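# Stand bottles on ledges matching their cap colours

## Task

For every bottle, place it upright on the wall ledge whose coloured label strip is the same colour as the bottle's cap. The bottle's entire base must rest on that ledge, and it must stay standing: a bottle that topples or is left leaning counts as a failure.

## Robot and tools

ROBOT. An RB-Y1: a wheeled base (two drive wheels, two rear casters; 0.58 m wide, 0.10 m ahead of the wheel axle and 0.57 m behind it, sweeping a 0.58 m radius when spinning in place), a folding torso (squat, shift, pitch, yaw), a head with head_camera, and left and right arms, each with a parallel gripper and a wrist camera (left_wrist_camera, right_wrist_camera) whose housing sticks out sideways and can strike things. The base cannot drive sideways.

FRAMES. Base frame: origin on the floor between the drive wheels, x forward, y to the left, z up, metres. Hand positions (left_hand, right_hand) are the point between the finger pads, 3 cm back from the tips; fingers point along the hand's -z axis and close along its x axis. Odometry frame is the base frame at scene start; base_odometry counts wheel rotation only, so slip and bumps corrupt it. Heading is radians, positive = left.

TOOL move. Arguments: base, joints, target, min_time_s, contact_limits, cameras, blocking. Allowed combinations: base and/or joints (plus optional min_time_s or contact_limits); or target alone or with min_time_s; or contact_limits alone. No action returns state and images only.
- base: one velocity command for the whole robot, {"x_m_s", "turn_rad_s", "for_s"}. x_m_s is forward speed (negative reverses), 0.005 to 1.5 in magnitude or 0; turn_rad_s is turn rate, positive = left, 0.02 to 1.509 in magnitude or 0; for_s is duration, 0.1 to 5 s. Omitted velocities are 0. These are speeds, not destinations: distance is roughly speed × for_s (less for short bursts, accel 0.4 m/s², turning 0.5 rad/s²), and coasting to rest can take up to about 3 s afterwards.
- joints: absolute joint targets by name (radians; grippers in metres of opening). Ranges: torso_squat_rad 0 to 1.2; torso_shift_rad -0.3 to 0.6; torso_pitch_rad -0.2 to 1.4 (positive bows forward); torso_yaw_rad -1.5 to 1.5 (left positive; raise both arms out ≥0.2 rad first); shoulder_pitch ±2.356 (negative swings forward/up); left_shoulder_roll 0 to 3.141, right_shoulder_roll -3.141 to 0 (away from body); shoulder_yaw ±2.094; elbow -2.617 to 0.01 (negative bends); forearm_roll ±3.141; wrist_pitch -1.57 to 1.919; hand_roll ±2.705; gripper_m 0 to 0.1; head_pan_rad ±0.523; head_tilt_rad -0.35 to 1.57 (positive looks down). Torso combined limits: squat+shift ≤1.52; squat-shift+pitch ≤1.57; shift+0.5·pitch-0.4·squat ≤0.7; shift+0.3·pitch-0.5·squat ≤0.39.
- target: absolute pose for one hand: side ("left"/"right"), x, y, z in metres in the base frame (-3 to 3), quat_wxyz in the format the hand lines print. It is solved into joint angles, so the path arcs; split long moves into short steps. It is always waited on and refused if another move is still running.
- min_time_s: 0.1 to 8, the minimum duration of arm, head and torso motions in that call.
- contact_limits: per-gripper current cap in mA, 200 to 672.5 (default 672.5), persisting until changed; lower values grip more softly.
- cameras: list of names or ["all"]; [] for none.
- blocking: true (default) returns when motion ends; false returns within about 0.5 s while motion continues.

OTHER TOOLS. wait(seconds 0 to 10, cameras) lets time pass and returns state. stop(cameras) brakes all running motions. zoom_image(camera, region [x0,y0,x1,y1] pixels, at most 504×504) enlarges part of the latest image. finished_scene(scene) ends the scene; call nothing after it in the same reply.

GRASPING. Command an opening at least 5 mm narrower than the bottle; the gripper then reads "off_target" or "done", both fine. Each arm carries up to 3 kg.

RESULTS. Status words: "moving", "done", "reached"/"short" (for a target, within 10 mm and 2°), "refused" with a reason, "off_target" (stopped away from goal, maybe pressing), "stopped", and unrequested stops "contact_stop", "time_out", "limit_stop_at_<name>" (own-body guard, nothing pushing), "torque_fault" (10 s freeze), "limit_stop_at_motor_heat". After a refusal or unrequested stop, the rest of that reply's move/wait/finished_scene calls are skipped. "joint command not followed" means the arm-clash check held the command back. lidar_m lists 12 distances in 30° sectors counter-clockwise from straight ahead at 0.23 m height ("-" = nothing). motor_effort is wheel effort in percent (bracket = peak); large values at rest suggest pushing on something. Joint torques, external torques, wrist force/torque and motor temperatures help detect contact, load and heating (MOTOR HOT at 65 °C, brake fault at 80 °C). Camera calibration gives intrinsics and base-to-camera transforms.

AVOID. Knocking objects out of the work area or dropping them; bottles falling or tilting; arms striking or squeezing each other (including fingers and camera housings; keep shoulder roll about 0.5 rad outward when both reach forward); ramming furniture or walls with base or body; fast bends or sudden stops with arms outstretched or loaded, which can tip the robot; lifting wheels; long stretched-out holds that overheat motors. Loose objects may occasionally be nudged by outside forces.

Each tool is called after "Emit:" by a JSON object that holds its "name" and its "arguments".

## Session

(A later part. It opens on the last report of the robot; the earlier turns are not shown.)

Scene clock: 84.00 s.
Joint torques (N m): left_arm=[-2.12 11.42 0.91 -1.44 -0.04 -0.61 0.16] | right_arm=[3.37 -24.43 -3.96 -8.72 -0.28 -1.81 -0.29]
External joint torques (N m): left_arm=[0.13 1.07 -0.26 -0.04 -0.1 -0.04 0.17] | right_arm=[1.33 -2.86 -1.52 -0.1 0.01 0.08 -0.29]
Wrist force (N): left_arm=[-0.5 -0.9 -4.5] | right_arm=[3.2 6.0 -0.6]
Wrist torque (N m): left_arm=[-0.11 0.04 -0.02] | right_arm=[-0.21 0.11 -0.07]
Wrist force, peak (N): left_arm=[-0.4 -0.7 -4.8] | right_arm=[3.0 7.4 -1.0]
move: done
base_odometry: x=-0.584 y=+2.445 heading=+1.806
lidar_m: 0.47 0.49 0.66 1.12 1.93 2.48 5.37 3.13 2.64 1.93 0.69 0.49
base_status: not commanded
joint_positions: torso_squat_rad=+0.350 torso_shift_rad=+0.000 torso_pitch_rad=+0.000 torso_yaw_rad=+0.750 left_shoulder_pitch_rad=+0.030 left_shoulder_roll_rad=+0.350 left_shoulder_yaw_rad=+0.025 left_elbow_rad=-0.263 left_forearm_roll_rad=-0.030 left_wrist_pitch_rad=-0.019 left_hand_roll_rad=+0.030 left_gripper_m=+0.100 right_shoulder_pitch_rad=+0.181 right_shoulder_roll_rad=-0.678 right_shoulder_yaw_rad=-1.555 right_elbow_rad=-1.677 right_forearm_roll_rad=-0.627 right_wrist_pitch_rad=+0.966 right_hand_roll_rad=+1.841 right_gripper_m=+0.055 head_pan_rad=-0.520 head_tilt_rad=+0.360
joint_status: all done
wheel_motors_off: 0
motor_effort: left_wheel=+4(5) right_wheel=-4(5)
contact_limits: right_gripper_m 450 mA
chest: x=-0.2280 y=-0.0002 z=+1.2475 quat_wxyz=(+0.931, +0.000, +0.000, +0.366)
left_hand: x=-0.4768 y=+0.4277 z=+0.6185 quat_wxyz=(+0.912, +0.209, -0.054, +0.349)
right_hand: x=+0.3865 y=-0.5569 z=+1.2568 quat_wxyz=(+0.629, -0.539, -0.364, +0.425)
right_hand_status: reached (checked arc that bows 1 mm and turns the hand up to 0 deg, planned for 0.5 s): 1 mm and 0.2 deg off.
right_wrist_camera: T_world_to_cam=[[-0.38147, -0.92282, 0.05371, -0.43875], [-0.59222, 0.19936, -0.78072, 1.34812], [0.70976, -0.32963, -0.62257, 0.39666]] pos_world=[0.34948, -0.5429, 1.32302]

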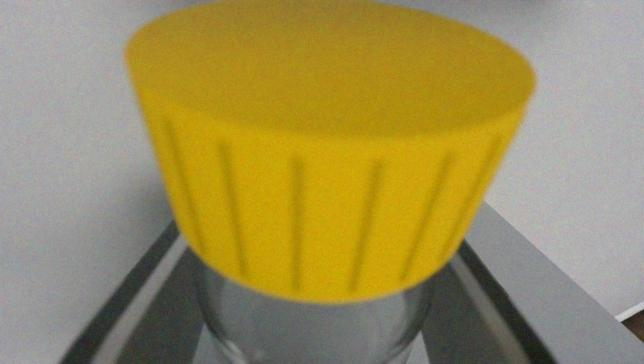

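Emit:
{"name": "move", "arguments": {"target": {"side": "right", "x": 0.352, "y": -0.5433, "z": 1.2605, "quat_wxyz": [0.6304, -0.5384, -0.3632, 0.4252]}, "min_time_s": 0.4}}

Emit:
{"name": "move", "arguments": {"target": {"side": "right", "x": 0.31, "y": -0.526, "z": 1.266, "quat_wxyz": [0.6304, -0.5384, -0.3632, 0.4252]}, "min_time_s": 0.5}}

Emit:
{"name": "move", "arguments": {"target": {"side": "right", "x": 0.245, "y": -0.5, "z": 1.3, "quat_wxyz": [0.6304, -0.5384, -0.3632, 0.4252]}, "min_time_s": 0.7}}

Emit:
{"name": "move", "arguments": {"target": {"side": "right", "x": 0.245, "y": -0.54, "z": 1.456, "quat_wxyz": [0.6304, -0.5384, -0.3632, 0.4252]}, "min_time_s": 1.0}}

Emit:
{"name": "move", "arguments": {"target": {"side": "right", "x": 0.312, "y": -0.5814, "z": 1.457, "quat_wxyz": [0.6304, -0.5384, -0.3632, 0.4252]}, "min_time_s": 0.6, "cameras": ["right_wrist_camera"]}}

Emit:
{"name": "move", "arguments": {"target": {"side": "right", "x": 0.347, "y": -0.5955, "z": 1.457, "quat_wxyz": [0.6304, -0.5384, -0.3632, 0.4252]}, "min_time_s": 0.4}}

Emit:
{"name": "move", "arguments": {"target": {"side": "right", "x": 0.3814, "y": -0.6095, "z": 1.4525, "quat_wxyz": [0.6304, -0.5384, -0.3632, 0.4252]}, "min_time_s": 0.4}}

Emit:
{"name": "move", "arguments": {"target": {"side": "right", "x": 0.3814, "y": -0.6095, "z": 1.4215, "quat_wxyz": [0.6304, -0.5384, -0.3632, 0.4252]}, "min_time_s": 0.7, "cameras": ["right_wrist_camera"]}}

Scene clock: 86.97 s.
Joint torques (N m): left_arm=[-2.31 10.87 0.73 -1.39 -0.16 -0.57 0.3] | right_arm=[3.84 -23.69 -3.66 -8.18 -0.27 -2.46 0.1]
External joint torques (N m): left_arm=[-0.06 0.51 -0.43 0.01 -0.22 0 0.31] | right_arm=[0.88 -3.91 -1.02 -0.12 -0.01 -0.54 0.11]
Wrist force (N): left_arm=[-0.7 -1.0 -4.5] | right_arm=[2.9 6.5 -0.5]
Wrist torque (N m): left_arm=[-0.10 0.03 -0.05] | right_arm=[-0.26 0.07 -0.04]
Wrist force, peak (N): left_arm=[-0.5 -0.6 -4.9] | right_arm=[3.7 27.1 -6.6]
move: done
base_odometry: x=-0.584 y=+2.445 heading=+1.806
lidar_m: 0.47 0.49 0.67 1.12 1.92 2.48 5.37 3.14 2.64 1.94 0.69 0.50
base_status: not commanded
joint_positions: torso_squat_rad=+0.350 torso_shift_rad=+0.000 torso_pitch_rad=+0.000 torso_yaw_rad=+0.750 left_shoulder_pitch_rad=+0.030 left_shoulder_roll_rad=+0.350 left_shoulder_yaw_rad=+0.025 left_elbow_rad=-0.263 left_forearm_roll_rad=-0.030 left_wrist_pitch_rad=-0.019 left_hand_roll_rad=+0.030 left_gripper_m=+0.100 right_shoulder_pitch_rad=+0.223 right_shoulder_roll_rad=-0.592 right_shoulder_yaw_rad=-1.595 right_elbow_rad=-1.849 right_forearm_roll_rad=-0.648 right_wrist_pitch_rad=+1.051 right_hand_roll_rad=+1.797 right_gripper_m=+0.055 head_pan_rad=-0.520 head_tilt_rad=+0.360
joint_status: all done
wheel_motors_off: 0
motor_effort: left_wheel=+4(5) right_wheel=-3(5)
contact_limits: right_gripper_m 450 mA
chest: x=-0.2279 y=-0.0002 z=+1.2475 quat_wxyz=(+0.931, +0.000, +0.000, +0.366)
left_hand: x=-0.4768 y=+0.4278 z=+0.6186 quat_wxyz=(+0.912, +0.209, -0.054, +0.348)
right_hand: x=+0.3523 y=-0.5434 z=+1.2600 quat_wxyz=(+0.631, -0.538, -0.363, +0.425)
right_hand_status: reached (checked arc that bows 6 mm and turns the hand up to 1 deg, planned for 0.5 s): 1 mm and 0.1 deg off.
pictures: none

Scene clock: 87.83 s.
Joint torques (N m): left_arm=[-2.78 10.96 0.53 -1.35 0.03 -0.58 0.19] | right_arm=[4.86 -19.91 -2.98 -7.08 -0.23 -2.12 -0.05]
External joint torques (N m): left_arm=[-0.54 0.61 -0.63 0.05 -0.03 -0.01 0.2] | right_arm=[0.79 -2.32 -0.16 0.22 -0.01 -0.18 -0.05]
Wrist force (N): left_arm=[-0.3 -1.0 -4.8] | right_arm=[3.2 6.5 -1.1]
Wrist torque (N m): left_arm=[-0.11 0.08 -0.04] | right_arm=[-0.26 0.11 -0.09]
Wrist force, peak (N): left_arm=[-0.7 -1.3 -4.7] | right_arm=[2.8 7.2 -1.0]
move: done
base_odometry: x=-0.584 y=+2.445 heading=+1.806
lidar_m: 0.47 0.49 0.66 1.13 1.93 2.47 5.37 3.13 2.64 1.94 0.68 0.49
base_status: not commanded
joint_positions: torso_squat_rad=+0.350 torso_shift_rad=+0.000 torso_pitch_rad=+0.000 torso_yaw_rad=+0.750 left_shoulder_pitch_rad=+0.030 left_shoulder_roll_rad=+0.350 left_shoulder_yaw_rad=+0.025 left_elbow_rad=-0.263 left_forearm_roll_rad=-0.030 left_wrist_pitch_rad=-0.019 left_hand_roll_rad=+0.030 left_gripper_m=+0.100 right_shoulder_pitch_rad=+0.273 right_shoulder_roll_rad=-0.496 right_shoulder_yaw_rad=-1.652 right_elbow_rad=-2.039 right_forearm_roll_rad=-0.695 right_wrist_pitch_rad=+1.141 right_hand_roll_rad=+1.752 right_gripper_m=+0.055 head_pan_rad=-0.520 head_tilt_rad=+0.360
joint_status: all done
wheel_motors_off: 0
motor_effort: left_wheel=+4(5) right_wheel=-3(5)
contact_limits: right_gripper_m 450 mA
chest: x=-0.2279 y=-0.0002 z=+1.2475 quat_wxyz=(+0.931, +0.000, +0.000, +0.366)
left_hand: x=-0.4768 y=+0.4277 z=+0.6186 quat_wxyz=(+0.912, +0.209, -0.054, +0.348)
right_hand: x=+0.3104 y=-0.5261 z=+1.2658 quat_wxyz=(+0.630, -0.538, -0.363, +0.425)
right_hand_status: reached (checked arc that bows 7 mm and turns the hand up to 1 deg, planned for 0.5 s): 0 mm and 0.0 deg off.
pictures: none

Scene clock: 88.90 s.
Joint torques (N m): left_arm=[-2.73 11.14 0.66 -1.53 -0.22 -0.59 0.24] | right_arm=[6.9 -16.17 -3.64 -5.11 0.07 -2.11 -0.08]
External joint torques (N m): left_arm=[-0.48 0.79 -0.5 -0.13 -0.27 -0.02 0.25] | right_arm=[0.85 -1.34 -0.56 0.24 0.11 -0.15 -0.08]
Wrist force (N): left_arm=[-0.8 -1.0 -4.6] | right_arm=[3.2 6.1 -1.2]
Wrist torque (N m): left_arm=[-0.11 0.01 -0.02] | right_arm=[-0.27 0.11 -0.11]
Wrist force, peak (N): left_arm=[-0.7 -0.9 -4.8] | right_arm=[3.5 6.5 -1.7]
move: done
base_odometry: x=-0.584 y=+2.445 heading=+1.806
lidar_m: 0.47 0.49 0.67 1.12 1.93 2.48 5.37 3.13 2.64 1.94 0.69 0.50
base_status: not commanded
joint_positions: torso_squat_rad=+0.350 torso_shift_rad=+0.000 torso_pitch_rad=+0.000 torso_yaw_rad=+0.750 left_shoulder_pitch_rad=+0.030 left_shoulder_roll_rad=+0.350 left_shoulder_yaw_rad=+0.025 left_elbow_rad=-0.263 left_forearm_roll_rad=-0.030 left_wrist_pitch_rad=-0.019 left_hand_roll_rad=+0.030 left_gripper_m=+0.100 right_shoulder_pitch_rad=+0.382 right_shoulder_roll_rad=-0.438 right_shoulder_yaw_rad=-1.794 right_elbow_rad=-2.289 right_forearm_roll_rad=-0.824 right_wrist_pitch_rad=+1.322 right_hand_roll_rad=+1.632 right_gripper_m=+0.055 head_pan_rad=-0.520 head_tilt_rad=+0.360
joint_status: all done
wheel_motors_off: 0
motor_effort: left_wheel=+4(5) right_wheel=-4(5)
contact_limits: right_gripper_m 450 mA
chest: x=-0.2279 y=-0.0002 z=+1.2475 quat_wxyz=(+0.931, +0.000, +0.000, +0.366)
left_hand: x=-0.4768 y=+0.4277 z=+0.6186 quat_wxyz=(+0.912, +0.209, -0.054, +0.348)
right_hand: x=+0.2451 y=-0.4999 z=+1.2999 quat_wxyz=(+0.630, -0.538, -0.363, +0.425)
right_hand_status: reached (checked arc that bows 7 mm and turns the hand up to 2 deg, planned for 0.7 s): 0 mm and 0.0 deg off.
pictures: none

Scene clock: 90.23 s.
Joint torques (N m): left_arm=[-2.33 11.28 0.78 -1.4 -0.11 -0.55 0.24] | right_arm=[8.78 -17.76 -3.52 -2.66 0.19 -1.85 -0.08]
External joint torques (N m): left_arm=[-0.09 0.93 -0.39 0 -0.17 0.02 0.25] | right_arm=[0.66 -1.05 -0.01 0.42 0 0.11 -0.07]
Wrist force (N): left_arm=[-0.3 -0.6 -4.5] | right_arm=[3.3 5.9 -0.5]
Wrist torque (N m): left_arm=[-0.15 0.08 -0.03] | right_arm=[-0.24 0.08 -0.04]
Wrist force, peak (N): left_arm=[-0.4 -0.8 -4.9] | right_arm=[4.0 7.2 -1.0]
move: done
base_odometry: x=-0.584 y=+2.445 heading=+1.806
lidar_m: 0.47 0.48 0.67 1.12 1.93 2.47 5.37 3.14 2.63 1.93 0.68 0.50
base_status: not commanded
joint_positions: torso_squat_rad=+0.350 torso_shift_rad=+0.000 torso_pitch_rad=+0.000 torso_yaw_rad=+0.750 left_shoulder_pitch_rad=+0.030 left_shoulder_roll_rad=+0.350 left_shoulder_yaw_rad=+0.025 left_elbow_rad=-0.263 left_forearm_roll_rad=-0.030 left_wrist_pitch_rad=-0.019 left_hand_roll_rad=+0.030 left_gripper_m=+0.100 right_shoulder_pitch_rad=+0.685 right_shoulder_roll_rad=-0.960 right_shoulder_yaw_rad=-2.036 right_elbow_rad=-1.931 right_forearm_roll_rad=-0.951 right_wrist_pitch_rad=+1.512 right_hand_roll_rad=+1.492 right_gripper_m=+0.055 head_pan_rad=-0.520 head_tilt_rad=+0.360
joint_status: all done
wheel_motors_off: 0
motor_effort: left_wheel=+4(5) right_wheel=-3(5)
contact_limits: right_gripper_m 450 mA
chest: x=-0.2279 y=-0.0002 z=+1.2475 quat_wxyz=(+0.931, +0.000, +0.000, +0.366)
left_hand: x=-0.4768 y=+0.4277 z=+0.6186 quat_wxyz=(+0.912, +0.209, -0.054, +0.348)
right_hand: x=+0.2450 y=-0.5397 z=+1.4559 quat_wxyz=(+0.630, -0.539, -0.363, +0.425)
right_hand_status: reached (checked arc that bows 28 mm and turns the hand up to 3 deg, planned for 1.0 s): 0 mm and 0.0 deg off.
pictures: none

Scene clock: 91.27 s.
Joint torques (N m): left_arm=[-2.62 11.14 0.48 -1.46 -0.07 -0.56 0.19] | right_arm=[5.33 -21.13 -3.37 -5.03 -0.01 -1.98 -0.06]
External joint torques (N m): left_arm=[-0.37 0.79 -0.69 -0.06 -0.12 0.01 0.2] | right_arm=[-1.39 -1.74 0.72 0.01 -0.01 -0.01 -0.05]
Wrist force (N): left_arm=[-0.6 -1.0 -4.3] | right_arm=[2.7 6.2 -0.1]
Wrist torque (N m): left_arm=[-0.11 0.04 -0.03] | right_arm=[-0.25 0.07 -0.28]
Wrist force, peak (N): left_arm=[-0.5 -1.0 -4.9] | right_arm=[3.1 7.7 -0.8]
move: done
base_odometry: x=-0.584 y=+2.445 heading=+1.806
lidar_m: 0.46 0.49 0.67 1.13 1.92 2.47 5.37 3.14 2.64 1.94 0.68 0.49
base_status: not commanded
joint_positions: torso_squat_rad=+0.350 torso_shift_rad=+0.000 torso_pitch_rad=+0.000 torso_yaw_rad=+0.750 left_shoulder_pitch_rad=+0.030 left_shoulder_roll_rad=+0.350 left_shoulder_yaw_rad=+0.025 left_elbow_rad=-0.263 left_forearm_roll_rad=-0.030 left_wrist_pitch_rad=-0.019 left_hand_roll_rad=+0.030 left_gripper_m=+0.100 right_shoulder_pitch_rad=+0.649 right_shoulder_roll_rad=-1.094 right_shoulder_yaw_rad=-1.910 right_elbow_rad=-1.609 right_forearm_roll_rad=-0.870 right_wrist_pitch_rad=+1.317 right_hand_roll_rad=+1.607 right_gripper_m=+0.055 head_pan_rad=-0.520 head_tilt_rad=+0.360
joint_status: all done
wheel_motors_off: 0
motor_effort: left_wheel=+5(5) right_wheel=-3(5)
contact_limits: right_gripper_m 450 mA
chest: x=-0.2279 y=-0.0002 z=+1.2475 quat_wxyz=(+0.931, +0.000, +0.000, +0.366)
left_hand: x=-0.4768 y=+0.4277 z=+0.6186 quat_wxyz=(+0.912, +0.209, -0.054, +0.349)
right_hand: x=+0.3119 y=-0.5813 z=+1.4569 quat_wxyz=(+0.631, -0.538, -0.363, +0.425)
right_hand_status: reached (checked arc that bows 10 mm and turns the hand up to 2 deg, planned for 0.7 s): 0 mm and 0.0 deg off.
right_wrist_camera: T_world_to_cam=[[-0.38246, -0.92242, 0.0535, -0.49967], [-0.59391, 0.20106, -0.779, 1.46404], [0.70781, -0.32971, -0.62474, 0.56983]] pos_world=[0.27507, -0.5674, 1.52321]

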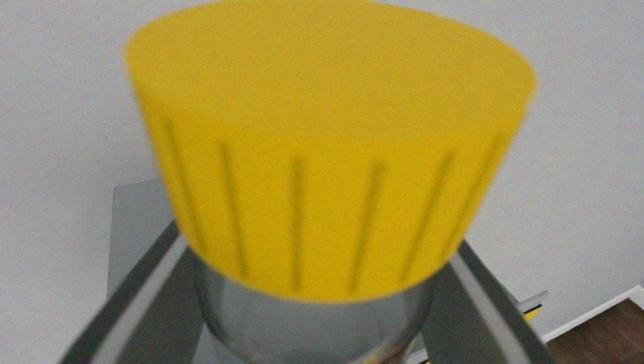

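Scene clock: 92.37 s.
Joint torques (N m): left_arm=[-2.26 11.03 0.77 -1.33 -0.03 -0.68 0.24] | right_arm=[4.28 -23.16 -3.34 -5.55 -0.09 -1.95 0.02]
External joint torques (N m): left_arm=[-0.01 0.68 -0.4 0.07 -0.08 -0.11 0.25] | right_arm=[-1.49 -2.53 0.93 0.3 -0.04 0.01 0.03]
Wrist force (N): left_arm=[-0.5 -0.9 -4.6] | right_arm=[2.6 6.0 -0.4]
Wrist torque (N m): left_arm=[-0.12 0.03 -0.04] | right_arm=[-0.23 0.07 -0.25]
Wrist force, peak (N): left_arm=[-0.4 -1.0 -4.7] | right_arm=[2.4 6.9 -0.2]
move: done
base_odometry: x=-0.584 y=+2.445 heading=+1.806
lidar_m: 0.47 0.49 0.67 1.12 1.93 2.48 5.37 3.14 2.64 1.93 0.68 0.49
base_status: not commanded
joint_positions: torso_squat_rad=+0.350 torso_shift_rad=+0.000 torso_pitch_rad=+0.000 torso_yaw_rad=+0.750 left_shoulder_pitch_rad=+0.030 left_shoulder_roll_rad=+0.350 left_shoulder_yaw_rad=+0.025 left_elbow_rad=-0.263 left_forearm_roll_rad=-0.030 left_wrist_pitch_rad=-0.019 left_hand_roll_rad=+0.030 left_gripper_m=+0.100 right_shoulder_pitch_rad=+0.628 right_shoulder_roll_rad=-1.173 right_shoulder_yaw_rad=-1.848 right_elbow_rad=-1.442 right_forearm_roll_rad=-0.846 right_wrist_pitch_rad=+1.217 right_hand_roll_rad=+1.649 right_gripper_m=+0.055 head_pan_rad=-0.520 head_tilt_rad=+0.360
joint_status: all done
wheel_motors_off: 0
motor_effort: left_wheel=+5(5) right_wheel=-4(5)
contact_limits: right_gripper_m 450 mA
chest: x=-0.2279 y=-0.0002 z=+1.2475 quat_wxyz=(+0.931, +0.000, +0.000, +0.366)
left_hand: x=-0.4768 y=+0.4277 z=+0.6186 quat_wxyz=(+0.912, +0.209, -0.054, +0.349)
right_hand: x=+0.3465 y=-0.5952 z=+1.4568 quat_wxyz=(+0.631, -0.539, -0.363, +0.425)
right_hand_status: reached (checked arc that bows 5 mm and turns the hand up to 1 deg, planned for 0.5 s): 1 mm and 0.1 deg off.
pictures: none

Scene clock: 93.40 s.
Joint torques (N m): left_arm=[-2.35 10.95 0.93 -1.38 -0.02 -0.68 0.16] | right_arm=[3.46 -24.19 -3.34 -6.39 -0.08 -2.1 -0.06]
External joint torques (N m): left_arm=[-0.11 0.6 -0.24 0.02 -0.08 -0.11 0.17] | right_arm=[-1.31 -2.21 0.92 0.3 0.04 -0.15 -0.05]
Wrist force (N): left_arm=[-0.5 -0.8 -4.4] | right_arm=[3.5 5.7 -0.2]
Wrist torque (N m): left_arm=[-0.13 0.04 -0.04] | right_arm=[-0.18 0.13 -0.23]
Wrist force, peak (N): left_arm=[-0.7 -0.8 -4.9] | right_arm=[3.4 6.3 -0.7]
move: done
base_odometry: x=-0.584 y=+2.445 heading=+1.806
lidar_m: 0.47 0.49 0.67 1.13 1.93 2.48 5.37 3.14 2.64 1.94 0.68 0.49
base_status: not commanded
joint_positions: torso_squat_rad=+0.350 torso_shift_rad=+0.000 torso_pitch_rad=+0.000 torso_yaw_rad=+0.750 left_shoulder_pitch_rad=+0.030 left_shoulder_roll_rad=+0.350 left_shoulder_yaw_rad=+0.025 left_elbow_rad=-0.263 left_forearm_roll_rad=-0.030 left_wrist_pitch_rad=-0.019 left_hand_roll_rad=+0.030 left_gripper_m=+0.100 right_shoulder_pitch_rad=+0.596 right_shoulder_roll_rad=-1.254 right_shoulder_yaw_rad=-1.784 right_elbow_rad=-1.256 right_forearm_roll_rad=-0.838 right_wrist_pitch_rad=+1.106 right_hand_roll_rad=+1.706 right_gripper_m=+0.055 head_pan_rad=-0.520 head_tilt_rad=+0.360
joint_status: all done
wheel_motors_off: 0
motor_effort: left_wheel=+4(5) right_wheel=-5(5)
contact_limits: right_gripper_m 450 mA
chest: x=-0.2279 y=-0.0002 z=+1.2475 quat_wxyz=(+0.931, +0.000, +0.000, +0.366)
left_hand: x=-0.4768 y=+0.4277 z=+0.6186 quat_wxyz=(+0.912, +0.209, -0.054, +0.349)
right_hand: x=+0.3806 y=-0.6091 z=+1.4522 quat_wxyz=(+0.631, -0.539, -0.363, +0.425)
right_hand_status: reached (checked arc that bows 7 mm and turns the hand up to 1 deg, planned for 0.5 s): 1 mm and 0.1 deg off.
pictures: none

Scene clock: 94.43 s.
Joint torques (N m): left_arm=[-2.41 11.12 0.68 -1.34 -0.12 -0.66 0.37] | right_arm=[3.73 -22.99 -1.36 -5.64 -0.49 -1.09 -0.17]
External joint torques (N m): left_arm=[-0.16 0.77 -0.49 0.06 -0.18 -0.09 0.38] | right_arm=[-1.17 -0.64 3.19 1.21 -0.37 0.86 -0.16]
Wrist force (N): left_arm=[-0.6 -1.0 -4.3] | right_arm=[0.7 -0.6 1.2]
Wrist torque (N m): left_arm=[-0.10 0.03 -0.03] | right_arm=[-0.17 0.12 -0.01]
Wrist force, peak (N): left_arm=[-0.6 -0.8 -4.8] | right_arm=[2.4 7.0 -0.5]
move: done
base_odometry: x=-0.584 y=+2.445 heading=+1.806
lidar_m: 0.47 0.49 0.67 1.13 1.93 2.48 5.37 3.14 2.64 1.93 0.69 0.49
base_status: not commanded
joint_positions: torso_squat_rad=+0.350 torso_shift_rad=+0.000 torso_pitch_rad=+0.000 torso_yaw_rad=+0.750 left_shoulder_pitch_rad=+0.030 left_shoulder_roll_rad=+0.350 left_shoulder_yaw_rad=+0.025 left_elbow_rad=-0.263 left_forearm_roll_rad=-0.030 left_wrist_pitch_rad=-0.019 left_hand_roll_rad=+0.030 left_gripper_m=+0.100 right_shoulder_pitch_rad=+0.555 right_shoulder_roll_rad=-1.169 right_shoulder_yaw_rad=-1.728 right_elbow_rad=-1.320 right_forearm_roll_rad=-0.838 right_wrist_pitch_rad=+1.069 right_hand_roll_rad=+1.708 right_gripper_m=+0.055 head_pan_rad=-0.520 head_tilt_rad=+0.360
joint_status: all done
wheel_motors_off: 0
motor_effort: left_wheel=+5(5) right_wheel=-5(6)
contact_limits: right_gripper_m 450 mA
chest: x=-0.2280 y=-0.0002 z=+1.2475 quat_wxyz=(+0.931, +0.000, +0.000, +0.366)
left_hand: x=-0.4768 y=+0.4277 z=+0.6185 quat_wxyz=(+0.912, +0.209, -0.054, +0.349)
right_hand: x=+0.3812 y=-0.6095 z=+1.4221 quat_wxyz=(+0.630, -0.539, -0.363, +0.425)
right_hand_status: reached (checked arc that bows 3 mm and turns the hand up to 0 deg, planned for 0.7 s): 1 mm and 0.1 deg off.
right_wrist_camera: T_world_to_cam=[[-0.38202, -0.92259, 0.05373, -0.49786], [-0.5933, 0.20026, -0.77968, 1.484], [0.70856, -0.32973, -0.62387, 0.48829]] pos_world=[0.34427, -0.5955, 1.48842]

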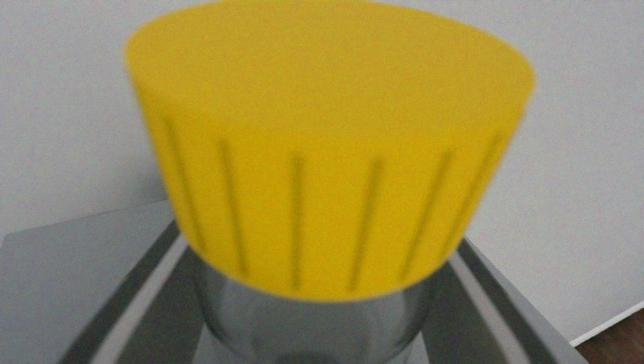

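Emit:
{"name": "move", "arguments": {"joints": {"right_gripper_m": 0.1}}}

Emit:
{"name": "move", "arguments": {"target": {"side": "right", "x": 0.34, "y": -0.593, "z": 1.428, "quat_wxyz": [0.6304, -0.5384, -0.3632, 0.4252]}, "min_time_s": 0.5}}

Emit:
{"name": "move", "arguments": {"target": {"side": "right", "x": 0.25, "y": -0.53, "z": 1.445, "quat_wxyz": [0.6304, -0.5384, -0.3632, 0.4252]}, "min_time_s": 0.8, "cameras": ["right_wrist_camera"]}}

Emit:
{"name": "move", "arguments": {"target": {"side": "right", "x": 0.25, "y": -0.3, "z": 1.455, "quat_wxyz": [0.5377, -0.4592, -0.4592, 0.5377]}, "min_time_s": 1.0}}

Emit:
{"name": "move", "arguments": {"target": {"side": "right", "x": 0.25, "y": -0.02, "z": 1.42, "quat_wxyz": [0.5377, -0.4592, -0.4592, 0.5377]}, "min_time_s": 1.0}}

Emit:
{"name": "move", "arguments": {"target": {"side": "right", "x": 0.255, "y": 0.11, "z": 1.3, "quat_wxyz": [0.4882, -0.4174, -0.4974, 0.5825]}, "min_time_s": 0.9}}

Emit:
{"name": "move", "arguments": {"target": {"side": "right", "x": 0.281, "y": 0.193, "z": 1.236, "quat_wxyz": [0.4362, -0.3725, -0.532, 0.6229]}, "min_time_s": 0.8, "cameras": ["right_wrist_camera"]}}

Scene clock: 97.40 s.
Joint torques (N m): left_arm=[-2.47 10.91 0.62 -1.13 -0.15 -0.51 0.29] | right_arm=[3.8 -23.25 -2.31 -5.94 -0.3 -1.53 -0.09]
External joint torques (N m): left_arm=[-0.23 0.56 -0.55 0.27 -0.2 0.06 0.3] | right_arm=[-1.1 -0.9 2.24 0.91 -0.18 0.42 -0.09]
Wrist force (N): left_arm=[-0.9 -0.7 -4.7] | right_arm=[2.4 4.8 -0.1]
Wrist torque (N m): left_arm=[-0.14 0.01 -0.03] | right_arm=[-0.24 0.05 -0.23]
Wrist force, peak (N): left_arm=[-0.4 -1.1 -4.9] | right_arm=[3.6 5.4 -0.8]
move: done
base_odometry: x=-0.584 y=+2.445 heading=+1.806
lidar_m: 0.46 0.49 0.67 1.13 1.93 2.47 5.37 3.13 2.64 1.93 0.69 0.49
base_status: not commanded
joint_positions: torso_squat_rad=+0.350 torso_shift_rad=+0.000 torso_pitch_rad=+0.000 torso_yaw_rad=+0.750 left_shoulder_pitch_rad=+0.030 left_shoulder_roll_rad=+0.350 left_shoulder_yaw_rad=+0.025 left_elbow_rad=-0.263 left_forearm_roll_rad=-0.030 left_wrist_pitch_rad=-0.019 left_hand_roll_rad=+0.030 left_gripper_m=+0.100 right_shoulder_pitch_rad=+0.555 right_shoulder_roll_rad=-1.168 right_shoulder_yaw_rad=-1.727 right_elbow_rad=-1.320 right_forearm_roll_rad=-0.838 right_wrist_pitch_rad=+1.069 right_hand_roll_rad=+1.708 right_gripper_m=+0.100 head_pan_rad=-0.520 head_tilt_rad=+0.360
joint_status: all done
wheel_motors_off: 0
motor_effort: left_wheel=+5(5) right_wheel=-4(5)
contact_limits: right_gripper_m 450 mA
chest: x=-0.2280 y=-0.0002 z=+1.2475 quat_wxyz=(+0.931, +0.000, +0.000, +0.366)
left_hand: x=-0.4768 y=+0.4277 z=+0.6185 quat_wxyz=(+0.912, +0.209, -0.054, +0.349)
right_hand: x=+0.3813 y=-0.6095 z=+1.4219 quat_wxyz=(+0.630, -0.539, -0.363, +0.425)
pictures: none

Scene clock: 98.47 s.
Joint torques (N m): left_arm=[-2.88 11.1 0.75 -1.45 0.02 -0.6 0.37] | right_arm=[6.99 -22.87 -4.82 -5.59 -0.32 -1.83 0.04]
External joint torques (N m): left_arm=[-0.63 0.75 -0.42 -0.05 -0.04 -0.03 0.38] | right_arm=[0.91 -2.24 -0.26 0.3 -0.28 0.13 0.05]
Wrist force (N): left_arm=[-0.5 -0.5 -4.5] | right_arm=[2.4 4.2 -0.6]
Wrist torque (N m): left_arm=[-0.16 0.03 -0.03] | right_arm=[-0.18 0.02 -0.12]
Wrist force, peak (N): left_arm=[-0.2 -1.1 -4.7] | right_arm=[2.6 5.5 -1.2]
move: done
base_odometry: x=-0.584 y=+2.445 heading=+1.806
lidar_m: 0.47 0.49 0.67 1.13 1.93 2.48 5.37 3.14 2.64 1.93 0.68 0.48
base_status: not commanded
joint_positions: torso_squat_rad=+0.350 torso_shift_rad=+0.000 torso_pitch_rad=+0.000 torso_yaw_rad=+0.750 left_shoulder_pitch_rad=+0.030 left_shoulder_roll_rad=+0.350 left_shoulder_yaw_rad=+0.025 left_elbow_rad=-0.263 left_forearm_roll_rad=-0.030 left_wrist_pitch_rad=-0.019 left_hand_roll_rad=+0.030 left_gripper_m=+0.100 right_shoulder_pitch_rad=+0.598 right_shoulder_roll_rad=-1.074 right_shoulder_yaw_rad=-1.805 right_elbow_rad=-1.531 right_forearm_roll_rad=-0.852 right_wrist_pitch_rad=+1.194 right_hand_roll_rad=+1.644 right_gripper_m=+0.100 head_pan_rad=-0.520 head_tilt_rad=+0.360
joint_status: all done
wheel_motors_off: 0
motor_effort: left_wheel=+5(5) right_wheel=-4(5)
contact_limits: right_gripper_m 450 mA
chest: x=-0.2280 y=-0.0002 z=+1.2475 quat_wxyz=(+0.931, +0.000, +0.000, +0.366)
left_hand: x=-0.4768 y=+0.4277 z=+0.6185 quat_wxyz=(+0.912, +0.209, -0.054, +0.348)
right_hand: x=+0.3406 y=-0.5934 z=+1.4280 quat_wxyz=(+0.630, -0.538, -0.363, +0.425)
right_hand_status: reached (checked arc that bows 7 mm and turns the hand up to 1 deg, planned for 0.5 s): 1 mm and 0.0 deg off.
pictures: none

Scene clock: 99.87 s.
Joint torques (N m): left_arm=[-2.22 11.22 0.6 -1.38 -0.04 -0.53 0.19] | right_arm=[9.18 -18.18 -4.02 -2.6 0.29 -2.02 -0.16]
External joint torques (N m): left_arm=[0.03 0.88 -0.56 0.02 -0.09 0.04 0.19] | right_arm=[1.3 -1.73 -0.07 0.31 0.01 -0.07 -0.16]
Wrist force (N): left_arm=[-0.8 -0.9 -4.3] | right_arm=[3.2 4.9 -1.2]
Wrist torque (N m): left_arm=[-0.12 0.00 -0.04] | right_arm=[-0.29 0.10 -0.08]
Wrist force, peak (N): left_arm=[-0.7 -1.2 -4.8] | right_arm=[4.2 5.1 -0.1]
move: done
base_odometry: x=-0.584 y=+2.445 heading=+1.806
lidar_m: 0.47 0.49 0.66 1.12 1.93 2.48 5.37 3.14 2.64 1.93 0.68 0.49
base_status: not commanded
joint_positions: torso_squat_rad=+0.350 torso_shift_rad=+0.000 torso_pitch_rad=+0.000 torso_yaw_rad=+0.750 left_shoulder_pitch_rad=+0.030 left_shoulder_roll_rad=+0.350 left_shoulder_yaw_rad=+0.025 left_elbow_rad=-0.263 left_forearm_roll_rad=-0.030 left_wrist_pitch_rad=-0.019 left_hand_roll_rad=+0.030 left_gripper_m=+0.100 right_shoulder_pitch_rad=+0.682 right_shoulder_roll_rad=-0.921 right_shoulder_yaw_rad=-1.989 right_elbow_rad=-1.986 right_forearm_roll_rad=-0.944 right_wrist_pitch_rad=+1.485 right_hand_roll_rad=+1.450 right_gripper_m=+0.100 head_pan_rad=-0.520 head_tilt_rad=+0.360
joint_status: all done
wheel_motors_off: 0
motor_effort: left_wheel=+5(5) right_wheel=-3(5)
contact_limits: right_gripper_m 450 mA
chest: x=-0.2280 y=-0.0002 z=+1.2475 quat_wxyz=(+0.931, +0.000, +0.000, +0.366)
left_hand: x=-0.4768 y=+0.4277 z=+0.6185 quat_wxyz=(+0.912, +0.209, -0.054, +0.348)
right_hand: x=+0.2501 y=-0.5299 z=+1.4450 quat_wxyz=(+0.630, -0.538, -0.363, +0.425)
right_hand_status: reached (checked arc that bows 15 mm and turns the hand up to 3 deg, planned for 0.8 s): 0 mm and 0.0 deg off.
right_wrist_camera: T_world_to_cam=[[-0.38182, -0.9227, 0.0533, -0.47536], [-0.59392, 0.20077, -0.77907, 1.40765], [0.70815, -0.32913, -0.62466, 0.62324]] pos_world=[0.21317, -0.5161, 1.51131]

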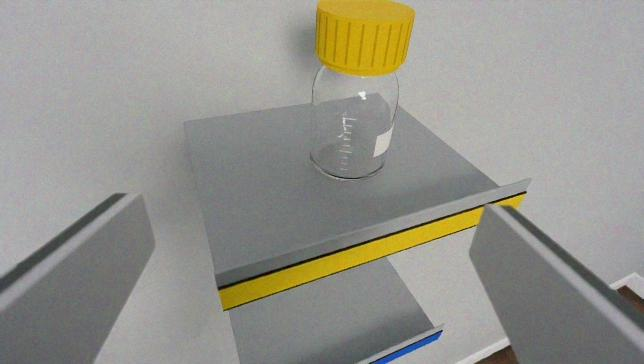

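Scene clock: 101.37 s.
Joint torques (N m): left_arm=[-2.34 10.86 0.67 -1.4 -0.25 -0.65 0.29] | right_arm=[2.22 -14.69 -2.22 2.6 1.22 -1.51 0.11]
External joint torques (N m): left_arm=[-0.09 0.51 -0.5 0 -0.3 -0.08 0.3] | right_arm=[-1.39 -1.47 1.51 0.27 0.1 0.12 0.12]
Wrist force (N): left_arm=[-0.6 -1.1 -4.3] | right_arm=[2.8 4.3 -0.9]
Wrist torque (N m): left_arm=[-0.08 0.04 -0.05] | right_arm=[-0.26 0.09 -0.08]
Wrist force, peak (N): left_arm=[-0.6 -1.0 -4.7] | right_arm=[4.5 4.6 0.0]
move: done
base_odometry: x=-0.584 y=+2.445 heading=+1.806
lidar_m: 0.47 0.49 0.67 1.13 1.92 2.48 5.37 3.14 2.64 1.93 0.68 0.49
base_status: not commanded
joint_positions: torso_squat_rad=+0.350 torso_shift_rad=+0.000 torso_pitch_rad=+0.000 torso_yaw_rad=+0.750 left_shoulder_pitch_rad=+0.030 left_shoulder_roll_rad=+0.350 left_shoulder_yaw_rad=+0.025 left_elbow_rad=-0.263 left_forearm_roll_rad=-0.030 left_wrist_pitch_rad=-0.019 left_hand_roll_rad=+0.030 left_gripper_m=+0.100 right_shoulder_pitch_rad=+0.637 right_shoulder_roll_rad=-1.081 right_shoulder_yaw_rad=-1.920 right_elbow_rad=-2.461 right_forearm_roll_rad=-1.216 right_wrist_pitch_rad=+1.666 right_hand_roll_rad=+0.975 right_gripper_m=+0.100 head_pan_rad=-0.520 head_tilt_rad=+0.360
joint_status: all done
wheel_motors_off: 0
motor_effort: left_wheel=+5(5) right_wheel=-4(4)
contact_limits: right_gripper_m 450 mA
chest: x=-0.2280 y=-0.0002 z=+1.2475 quat_wxyz=(+0.931, +0.000, +0.000, +0.366)
left_hand: x=-0.4767 y=+0.4277 z=+0.6185 quat_wxyz=(+0.912, +0.209, -0.054, +0.348)
right_hand: x=+0.2499 y=-0.3000 z=+1.4550 quat_wxyz=(+0.537, -0.459, -0.460, +0.538)
right_hand_status: reached (checked arc that bows 20 mm and turns the hand up to 22 deg, planned for 1.0 s): 0 mm and 0.1 deg off.
pictures: none

Scene clock: 103.10 s.
Joint torques (N m): left_arm=[-2.58 10.97 0.51 -1.31 0 -0.7 0.3] | right_arm=[-9.6 -4.82 -4.49 5.36 1.52 0.96 0.16]
External joint torques (N m): left_arm=[-0.34 0.62 -0.65 0.09 -0.06 -0.13 0.31] | right_arm=[-0.93 0.07 1.48 -0.66 -0.25 0.22 0.17]
Wrist force (N): left_arm=[-0.6 -0.9 -4.5] | right_arm=[2.8 4.6 -0.6]
Wrist torque (N m): left_arm=[-0.11 0.04 -0.03] | right_arm=[-0.24 0.06 -0.06]
Wrist force, peak (N): left_arm=[-0.5 -0.8 -4.8] | right_arm=[3.4 5.6 -0.2]
move: done
base_odometry: x=-0.584 y=+2.445 heading=+1.806
lidar_m: 0.47 0.49 0.66 1.12 1.93 2.47 5.37 3.13 2.64 1.94 0.69 0.50
base_status: not commanded
joint_positions: torso_squat_rad=+0.350 torso_shift_rad=+0.000 torso_pitch_rad=+0.000 torso_yaw_rad=+0.750 left_shoulder_pitch_rad=+0.030 left_shoulder_roll_rad=+0.350 left_shoulder_yaw_rad=+0.025 left_elbow_rad=-0.263 left_forearm_roll_rad=-0.030 left_wrist_pitch_rad=-0.019 left_hand_roll_rad=+0.030 left_gripper_m=+0.100 right_shoulder_pitch_rad=+0.459 right_shoulder_roll_rad=-2.293 right_shoulder_yaw_rad=-1.085 right_elbow_rad=-2.548 right_forearm_roll_rad=-1.076 right_wrist_pitch_rad=+1.919 right_hand_roll_rad=-0.390 right_gripper_m=+0.100 head_pan_rad=-0.520 head_tilt_rad=+0.360
joint_status: all done
wheel_motors_off: 0
motor_effort: left_wheel=+5(5) right_wheel=-3(5)
contact_limits: right_gripper_m 450 mA
chest: x=-0.2279 y=-0.0002 z=+1.2475 quat_wxyz=(+0.931, +0.000, +0.000, +0.366)
left_hand: x=-0.4768 y=+0.4277 z=+0.6185 quat_wxyz=(+0.912, +0.209, -0.054, +0.349)
right_hand: x=+0.2501 y=-0.0200 z=+1.4200 quat_wxyz=(+0.538, -0.459, -0.459, +0.538)
right_hand_status: reached (checked arc that bows 29 mm and turns the hand up to 10 deg, planned for 1.3 s): 0 mm and 0.0 deg off.
pictures: none

Scene clock: 104.37 s.
Joint torques (N m): left_arm=[-2.3 11.26 0.45 -1.26 -0.12 -0.67 0.13] | right_arm=[-15.1 4.22 -3.86 3.8 1.2 1.54 0.07]
External joint torques (N m): left_arm=[-0.06 0.92 -0.72 0.13 -0.18 -0.1 0.14] | right_arm=[-0.04 0.65 1.77 -0.33 -0.08 0.03 0.07]
Wrist force (N): left_arm=[-0.6 -1.0 -4.4] | right_arm=[3.8 4.4 -0.4]
Wrist torque (N m): left_arm=[-0.11 0.03 -0.03] | right_arm=[-0.25 0.16 -0.08]
Wrist force, peak (N): left_arm=[-0.6 -1.0 -4.8] | right_arm=[3.5 5.8 -0.1]
move: done
base_odometry: x=-0.584 y=+2.445 heading=+1.806
lidar_m: 0.47 0.49 0.67 1.12 1.93 2.48 5.37 3.14 2.64 1.94 0.68 0.49
base_status: not commanded
joint_positions: torso_squat_rad=+0.350 torso_shift_rad=+0.000 torso_pitch_rad=+0.000 torso_yaw_rad=+0.750 left_shoulder_pitch_rad=+0.030 left_shoulder_roll_rad=+0.350 left_shoulder_yaw_rad=+0.025 left_elbow_rad=-0.263 left_forearm_roll_rad=-0.030 left_wrist_pitch_rad=-0.019 left_hand_roll_rad=+0.030 left_gripper_m=+0.100 right_shoulder_pitch_rad=+0.846 right_shoulder_roll_rad=-2.850 right_shoulder_yaw_rad=-0.986 right_elbow_rad=-2.380 right_forearm_roll_rad=-0.842 right_wrist_pitch_rad=+1.767 right_hand_roll_rad=-0.886 right_gripper_m=+0.100 head_pan_rad=-0.520 head_tilt_rad=+0.360
joint_status: all done
wheel_motors_off: 0
motor_effort: left_wheel=+5(5) right_wheel=-3(5)
contact_limits: right_gripper_m 450 mA
chest: x=-0.2280 y=-0.0002 z=+1.2475 quat_wxyz=(+0.931, +0.000, +0.000, +0.366)
left_hand: x=-0.4768 y=+0.4277 z=+0.6185 quat_wxyz=(+0.912, +0.209, -0.054, +0.349)
right_hand: x=+0.2549 y=+0.1101 z=+1.3000 quat_wxyz=(+0.488, -0.417, -0.498, +0.583)
right_hand_status: reached (checked arc that bows 15 mm and turns the hand up to 10 deg, planned for 0.9 s): 0 mm and 0.0 deg off.
pictures: none

Scene clock: 105.53 s.
Joint torques (N m): left_arm=[-2.33 10.8 0.47 -1.41 -0.14 -0.63 0.21] | right_arm=[-17.9 6.48 -3.39 4.13 1.01 1.62 0.02]
External joint torques (N m): left_arm=[-0.1 0.46 -0.7 -0.01 -0.19 -0.06 0.22] | right_arm=[0.63 0.21 2.48 0.09 -0.22 0.08 0.03]
Wrist force (N): left_arm=[-0.4 -0.8 -4.7] | right_arm=[3.4 4.7 -0.1]
Wrist torque (N m): left_arm=[-0.13 0.06 -0.03] | right_arm=[-0.26 0.15 -0.06]
Wrist force, peak (N): left_arm=[-0.3 -1.1 -4.8] | right_arm=[5.1 5.2 -0.4]
move: done
base_odometry: x=-0.584 y=+2.445 heading=+1.806
lidar_m: 0.47 0.49 0.66 1.13 1.93 2.47 5.37 3.14 2.64 1.94 0.69 0.49
base_status: not commanded
joint_positions: torso_squat_rad=+0.350 torso_shift_rad=+0.000 torso_pitch_rad=+0.000 torso_yaw_rad=+0.750 left_shoulder_pitch_rad=+0.030 left_shoulder_roll_rad=+0.350 left_shoulder_yaw_rad=+0.025 left_elbow_rad=-0.263 left_forearm_roll_rad=-0.030 left_wrist_pitch_rad=-0.019 left_hand_roll_rad=+0.030 left_gripper_m=+0.100 right_shoulder_pitch_rad=+1.053 right_shoulder_roll_rad=-3.033 right_shoulder_yaw_rad=-0.927 right_elbow_rad=-2.114 right_forearm_roll_rad=-0.578 right_wrist_pitch_rad=+1.580 right_hand_roll_rad=-0.917 right_gripper_m=+0.100 head_pan_rad=-0.520 head_tilt_rad=+0.360
joint_status: all done
wheel_motors_off: 0
motor_effort: left_wheel=+5(5) right_wheel=-4(5)
contact_limits: right_gripper_m 450 mA
chest: x=-0.2280 y=-0.0002 z=+1.2475 quat_wxyz=(+0.931, +0.000, +0.000, +0.366)
left_hand: x=-0.4768 y=+0.4277 z=+0.6185 quat_wxyz=(+0.912, +0.209, -0.054, +0.349)
right_hand: x=+0.2804 y=+0.1925 z=+1.2364 quat_wxyz=(+0.436, -0.372, -0.532, +0.623)
right_hand_status: reached (checked arc that bows 8 mm and turns the hand up to 10 deg, planned for 0.8 s): 1 mm and 0.1 deg off.
right_wrist_camera: T_world_to_cam=[[0.3342, -0.94101, 0.05303, 0.01708], [-0.57548, -0.24829, -0.77922, 1.19958], [0.74642, 0.2299, -0.62451, 0.59068]] pos_world=[0.24373, 0.17812, 1.30271]

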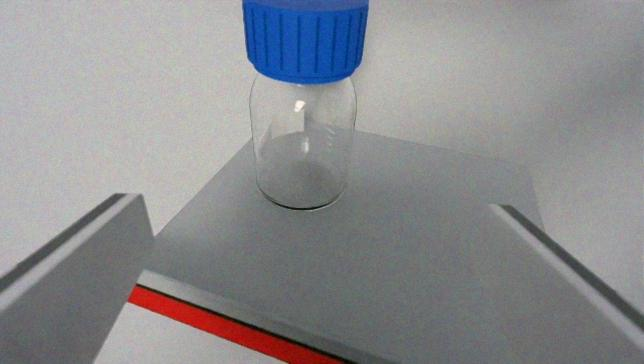

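Emit:
{"name": "move", "arguments": {"target": {"side": "right", "x": 0.318, "y": 0.208, "z": 1.226, "quat_wxyz": [0.4362, -0.3725, -0.532, 0.6229]}, "min_time_s": 0.4}}

Emit:
{"name": "move", "arguments": {"target": {"side": "right", "x": 0.35, "y": 0.221, "z": 1.222, "quat_wxyz": [0.4362, -0.3725, -0.532, 0.6229]}, "min_time_s": 0.4, "cameras": ["right_wrist_camera"]}}

Emit:
{"name": "move", "arguments": {"target": {"side": "right", "x": 0.383, "y": 0.234, "z": 1.2185, "quat_wxyz": [0.4362, -0.3725, -0.532, 0.6229]}, "min_time_s": 0.5}}

Emit:
{"name": "move", "arguments": {"joints": {"right_gripper_m": 0.045}}}

Emit:
{"name": "move", "arguments": {"target": {"side": "right", "x": 0.381, "y": 0.2335, "z": 1.2455, "quat_wxyz": [0.4362, -0.3725, -0.532, 0.6229]}, "min_time_s": 0.5, "cameras": ["right_wrist_camera", "head_camera"]}}

Scene clock: 109.03 s.
Joint torques (N m): left_arm=[-2.32 11.23 0.57 -1.33 -0.24 -0.58 0.32] | right_arm=[-19.19 6.58 -4.42 4.21 1.15 1.57 -0.03]
External joint torques (N m): left_arm=[-0.08 0.89 -0.59 0.07 -0.3 -0.01 0.32] | right_arm=[0.77 -0.02 1.6 -0.39 -0.1 0.07 -0.02]
Wrist force (N): left_arm=[-0.8 -0.8 -4.5] | right_arm=[3.5 4.8 -0.2]
Wrist torque (N m): left_arm=[-0.12 0.02 -0.03] | right_arm=[-0.31 0.11 -0.28]
Wrist force, peak (N): left_arm=[-0.5 -1.0 -4.9] | right_arm=[4.1 5.4 -0.8]
move: done
base_odometry: x=-0.584 y=+2.445 heading=+1.806
lidar_m: 0.47 0.49 0.67 1.12 1.93 2.47 5.37 3.14 2.64 1.94 0.68 0.49
base_status: not commanded
joint_positions: torso_squat_rad=+0.350 torso_shift_rad=+0.000 torso_pitch_rad=+0.000 torso_yaw_rad=+0.750 left_shoulder_pitch_rad=+0.030 left_shoulder_roll_rad=+0.350 left_shoulder_yaw_rad=+0.025 left_elbow_rad=-0.263 left_forearm_roll_rad=-0.030 left_wrist_pitch_rad=-0.019 left_hand_roll_rad=+0.030 left_gripper_m=+0.100 right_shoulder_pitch_rad=+1.113 right_shoulder_roll_rad=-3.039 right_shoulder_yaw_rad=-0.899 right_elbow_rad=-1.955 right_forearm_roll_rad=-0.521 right_wrist_pitch_rad=+1.461 right_hand_roll_rad=-0.880 right_gripper_m=+0.100 head_pan_rad=-0.520 head_tilt_rad=+0.360
joint_status: all done
wheel_motors_off: 0
motor_effort: left_wheel=+4(6) right_wheel=-3(5)
contact_limits: right_gripper_m 450 mA
chest: x=-0.2280 y=-0.0002 z=+1.2475 quat_wxyz=(+0.931, +0.000, +0.000, +0.366)
left_hand: x=-0.4768 y=+0.4277 z=+0.6185 quat_wxyz=(+0.912, +0.209, -0.054, +0.349)
right_hand: x=+0.3177 y=+0.2077 z=+1.2263 quat_wxyz=(+0.436, -0.372, -0.532, +0.623)
right_hand_status: reached (checked arc that bows 5 mm and turns the hand up to 1 deg, planned for 0.5 s): 1 mm and 0.0 deg off.
pictures: none

Scene clock: 109.87 s.
Joint torques (N m): left_arm=[-2.03 11.16 0.8 -1.29 -0.11 -0.54 0.26] | right_arm=[-20.01 6.45 -4.2 4.61 1.29 1.56 -0.07]
External joint torques (N m): left_arm=[0.21 0.82 -0.36 0.1 -0.17 0.03 0.27] | right_arm=[1.13 -0.48 1.87 -0.58 0.03 0.11 -0.06]
Wrist force (N): left_arm=[-0.3 -0.8 -4.5] | right_arm=[3.3 4.7 -0.5]
Wrist torque (N m): left_arm=[-0.13 0.08 -0.04] | right_arm=[-0.29 0.14 -0.23]
Wrist force, peak (N): left_arm=[-1.1 -1.2 -4.8] | right_arm=[4.5 5.5 -0.1]
move: done
base_odometry: x=-0.584 y=+2.445 heading=+1.806
lidar_m: 0.47 0.49 0.68 1.13 1.93 2.47 5.37 3.14 2.64 1.93 0.68 0.49
base_status: not commanded
joint_positions: torso_squat_rad=+0.350 torso_shift_rad=+0.000 torso_pitch_rad=+0.000 torso_yaw_rad=+0.750 left_shoulder_pitch_rad=+0.030 left_shoulder_roll_rad=+0.350 left_shoulder_yaw_rad=+0.025 left_elbow_rad=-0.263 left_forearm_roll_rad=-0.030 left_wrist_pitch_rad=-0.019 left_hand_roll_rad=+0.030 left_gripper_m=+0.100 right_shoulder_pitch_rad=+1.159 right_shoulder_roll_rad=-3.048 right_shoulder_yaw_rad=-0.888 right_elbow_rad=-1.808 right_forearm_roll_rad=-0.492 right_wrist_pitch_rad=+1.350 right_hand_roll_rad=-0.843 right_gripper_m=+0.100 head_pan_rad=-0.520 head_tilt_rad=+0.360
joint_status: all done
wheel_motors_off: 0
motor_effort: left_wheel=+5(5) right_wheel=-4(5)
contact_limits: right_gripper_m 450 mA
chest: x=-0.2280 y=-0.0002 z=+1.2475 quat_wxyz=(+0.931, +0.000, +0.000, +0.366)
left_hand: x=-0.4767 y=+0.4277 z=+0.6185 quat_wxyz=(+0.912, +0.209, -0.054, +0.348)
right_hand: x=+0.3497 y=+0.2208 z=+1.2223 quat_wxyz=(+0.436, -0.372, -0.532, +0.623)
right_hand_status: reached (checked arc that bows 4 mm and turns the hand up to 1 deg, planned for 0.4 s): 0 mm and 0.0 deg off.
right_wrist_camera: T_world_to_cam=[[0.33372, -0.94119, 0.05287, 0.02169], [-0.5757, -0.2479, -0.77918, 1.23544], [0.74646, 0.22959, -0.62457, 0.52377]] pos_world=[0.31303, 0.20642, 1.28861]

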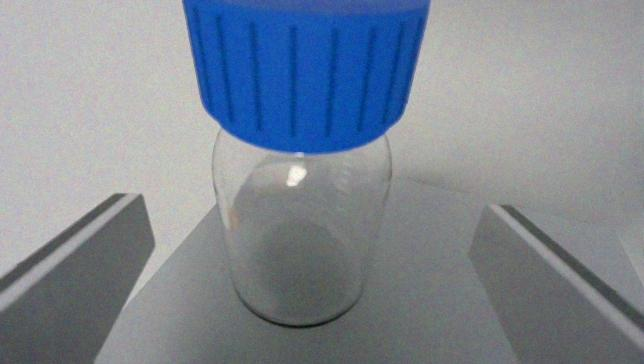

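Scene clock: 110.73 s.
Joint torques (N m): left_arm=[-2.14 11.23 0.57 -1.17 -0.09 -0.57 0.24] | right_arm=[-21.2 6.76 -3.79 5.5 1.16 1.49 0.05]
External joint torques (N m): left_arm=[0.1 0.89 -0.6 0.22 -0.15 0 0.25] | right_arm=[1.18 -0.6 2.19 -0.3 -0.09 0.09 0.06]
Wrist force (N): left_arm=[-0.5 -1.0 -4.5] | right_arm=[2.8 4.9 -0.2]
Wrist torque (N m): left_arm=[-0.09 0.06 -0.02] | right_arm=[-0.34 0.06 -0.31]
Wrist force, peak (N): left_arm=[-0.5 -0.9 -4.8] | right_arm=[3.2 6.0 -0.9]
move: done
base_odometry: x=-0.584 y=+2.445 heading=+1.806
lidar_m: 0.47 0.49 0.67 1.12 1.93 2.48 5.37 3.14 2.64 1.93 0.69 0.50
base_status: not commanded
joint_positions: torso_squat_rad=+0.350 torso_shift_rad=+0.000 torso_pitch_rad=+0.000 torso_yaw_rad=+0.750 left_shoulder_pitch_rad=+0.030 left_shoulder_roll_rad=+0.350 left_shoulder_yaw_rad=+0.025 left_elbow_rad=-0.263 left_forearm_roll_rad=-0.030 left_wrist_pitch_rad=-0.019 left_hand_roll_rad=+0.030 left_gripper_m=+0.100 right_shoulder_pitch_rad=+1.211 right_shoulder_roll_rad=-3.068 right_shoulder_yaw_rad=-0.883 right_elbow_rad=-1.643 right_forearm_roll_rad=-0.475 right_wrist_pitch_rad=+1.233 right_hand_roll_rad=-0.806 right_gripper_m=+0.100 head_pan_rad=-0.520 head_tilt_rad=+0.360
joint_status: all done
wheel_motors_off: 0
motor_effort: left_wheel=+5(5) right_wheel=-4(5)
contact_limits: right_gripper_m 450 mA
chest: x=-0.2280 y=-0.0002 z=+1.2475 quat_wxyz=(+0.931, +0.000, +0.000, +0.366)
left_hand: x=-0.4767 y=+0.4277 z=+0.6185 quat_wxyz=(+0.912, +0.209, -0.054, +0.348)
right_hand: x=+0.3826 y=+0.2337 z=+1.2188 quat_wxyz=(+0.436, -0.372, -0.532, +0.623)
right_hand_status: reached (checked arc that bows 5 mm and turns the hand up to 1 deg, planned for 0.5 s): 1 mm and 0.0 deg off.
pictures: none

Scene clock: 111.87 s.
Joint torques (N m): left_arm=[-2.06 11.01 0.41 -1.32 -0.12 -0.62 0.31] | right_arm=[-21.34 6.77 -3.82 5.48 1.08 1.46 0.13]
External joint torques (N m): left_arm=[0.18 0.67 -0.75 0.08 -0.18 -0.05 0.32] | right_arm=[1.04 -0.59 2.17 -0.32 -0.17 0.06 0.14]
Wrist force (N): left_arm=[-0.8 -1.0 -4.4] | right_arm=[2.9 4.8 0.4]
Wrist torque (N m): left_arm=[-0.10 0.01 -0.03] | right_arm=[-0.33 0.04 -0.27]
Wrist force, peak (N): left_arm=[-0.6 -1.1 -4.8] | right_arm=[4.7 4.3 0.6]
move: off_target
base_odometry: x=-0.584 y=+2.445 heading=+1.806
lidar_m: 0.47 0.49 0.67 1.13 1.93 2.47 5.37 3.13 2.64 1.93 0.68 0.49
base_status: not commanded
joint_positions: torso_squat_rad=+0.350 torso_shift_rad=+0.000 torso_pitch_rad=+0.000 torso_yaw_rad=+0.750 left_shoulder_pitch_rad=+0.030 left_shoulder_roll_rad=+0.350 left_shoulder_yaw_rad=+0.025 left_elbow_rad=-0.263 left_forearm_roll_rad=-0.030 left_wrist_pitch_rad=-0.019 left_hand_roll_rad=+0.030 left_gripper_m=+0.100 right_shoulder_pitch_rad=+1.211 right_shoulder_roll_rad=-3.068 right_shoulder_yaw_rad=-0.883 right_elbow_rad=-1.643 right_forearm_roll_rad=-0.475 right_wrist_pitch_rad=+1.233 right_hand_roll_rad=-0.806 right_gripper_m=+0.055 head_pan_rad=-0.520 head_tilt_rad=+0.360
joint_status: right_gripper_m off_target (ended at +0.055, target +0.045)
wheel_motors_off: 0
motor_effort: left_wheel=+5(5) right_wheel=-4(5)
contact_limits: right_gripper_m 450 mA
chest: x=-0.2280 y=-0.0002 z=+1.2475 quat_wxyz=(+0.931, +0.000, +0.000, +0.366)
left_hand: x=-0.4767 y=+0.4277 z=+0.6185 quat_wxyz=(+0.912, +0.209, -0.054, +0.348)
right_hand: x=+0.3826 y=+0.2337 z=+1.2188 quat_wxyz=(+0.436, -0.372, -0.532, +0.623)
pictures: none

Scene clock: 112.73 s.
Joint torques (N m): left_arm=[-2.15 11.06 0.82 -1.22 -0.06 -0.67 0.31] | right_arm=[-23.21 7.76 -6.75 5.79 1.16 1.5 -0.14]
External joint torques (N m): left_arm=[0.08 0.71 -0.35 0.18 -0.11 -0.1 0.32] | right_arm=[-1.18 0.79 -0.56 -0.24 -0.15 0.17 -0.13]
Wrist force (N): left_arm=[-0.5 -0.9 -4.4] | right_arm=[3.6 6.5 -0.8]
Wrist torque (N m): left_arm=[-0.11 0.03 -0.04] | right_arm=[-0.32 0.17 -0.29]
Wrist force, peak (N): left_arm=[-0.6 -1.1 -4.9] | right_arm=[3.0 7.3 0.0]
move: done
base_odometry: x=-0.584 y=+2.445 heading=+1.806
lidar_m: 0.47 0.48 0.66 1.13 1.93 2.47 5.37 3.13 2.64 1.94 0.68 0.50
base_status: not commanded
joint_positions: torso_squat_rad=+0.350 torso_shift_rad=+0.000 torso_pitch_rad=+0.000 torso_yaw_rad=+0.750 left_shoulder_pitch_rad=+0.030 left_shoulder_roll_rad=+0.350 left_shoulder_yaw_rad=+0.025 left_elbow_rad=-0.263 left_forearm_roll_rad=-0.030 left_wrist_pitch_rad=-0.019 left_hand_roll_rad=+0.030 left_gripper_m=+0.100 right_shoulder_pitch_rad=+1.150 right_shoulder_roll_rad=-3.030 right_shoulder_yaw_rad=-0.894 right_elbow_rad=-1.671 right_forearm_roll_rad=-0.515 right_wrist_pitch_rad=+1.219 right_hand_roll_rad=-0.754 right_gripper_m=+0.055 head_pan_rad=-0.520 head_tilt_rad=+0.360
joint_status: all done
wheel_motors_off: 0
motor_effort: left_wheel=+5(5) right_wheel=-4(4)
contact_limits: right_gripper_m 450 mA
chest: x=-0.2280 y=-0.0002 z=+1.2475 quat_wxyz=(+0.931, +0.000, +0.000, +0.366)
left_hand: x=-0.4767 y=+0.4277 z=+0.6185 quat_wxyz=(+0.912, +0.209, -0.054, +0.348)
right_hand: x=+0.3810 y=+0.2334 z=+1.2452 quat_wxyz=(+0.436, -0.373, -0.532, +0.623)
right_hand_status: reached (checked arc that bows 1 mm and turns the hand up to 0 deg, planned for 0.5 s): 0 mm and 0.0 deg off.
pictures: head_camera, right_wrist_camera
head_camera: T_world_to_cam=[[0.20086, -0.97932, 0.02415, 0.02669], [-0.30624, -0.08619, -0.94804, 1.36721], [0.93052, 0.18303, -0.31722, 0.59668]] pos_world=[-0.14188, 0.03477, 1.48481]
right_wrist_camera: T_world_to_cam=[[0.3333, -0.94128, 0.05382, 0.02089], [-0.57595, -0.24848, -0.77881, 1.27426], [0.74645, 0.22858, -0.62495, 0.51259]] pos_world=[0.34433, 0.21912, 1.31161]

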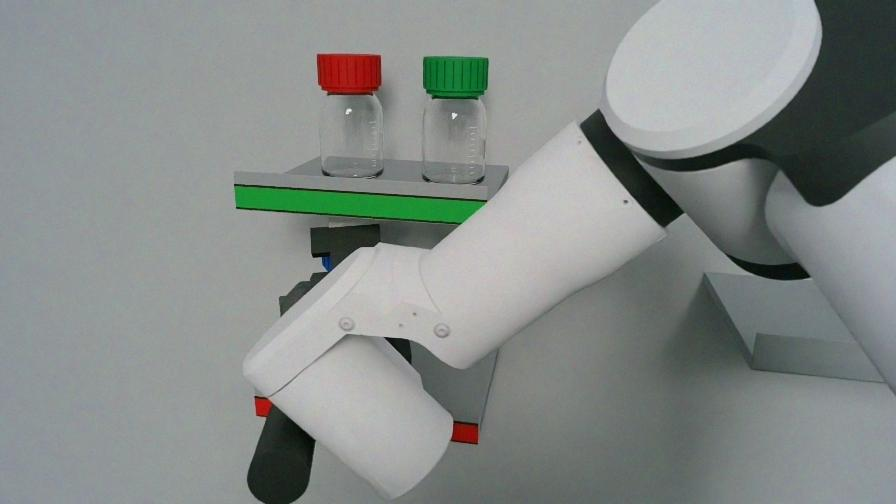

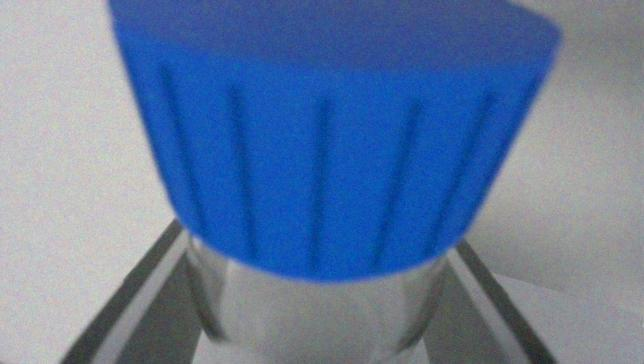

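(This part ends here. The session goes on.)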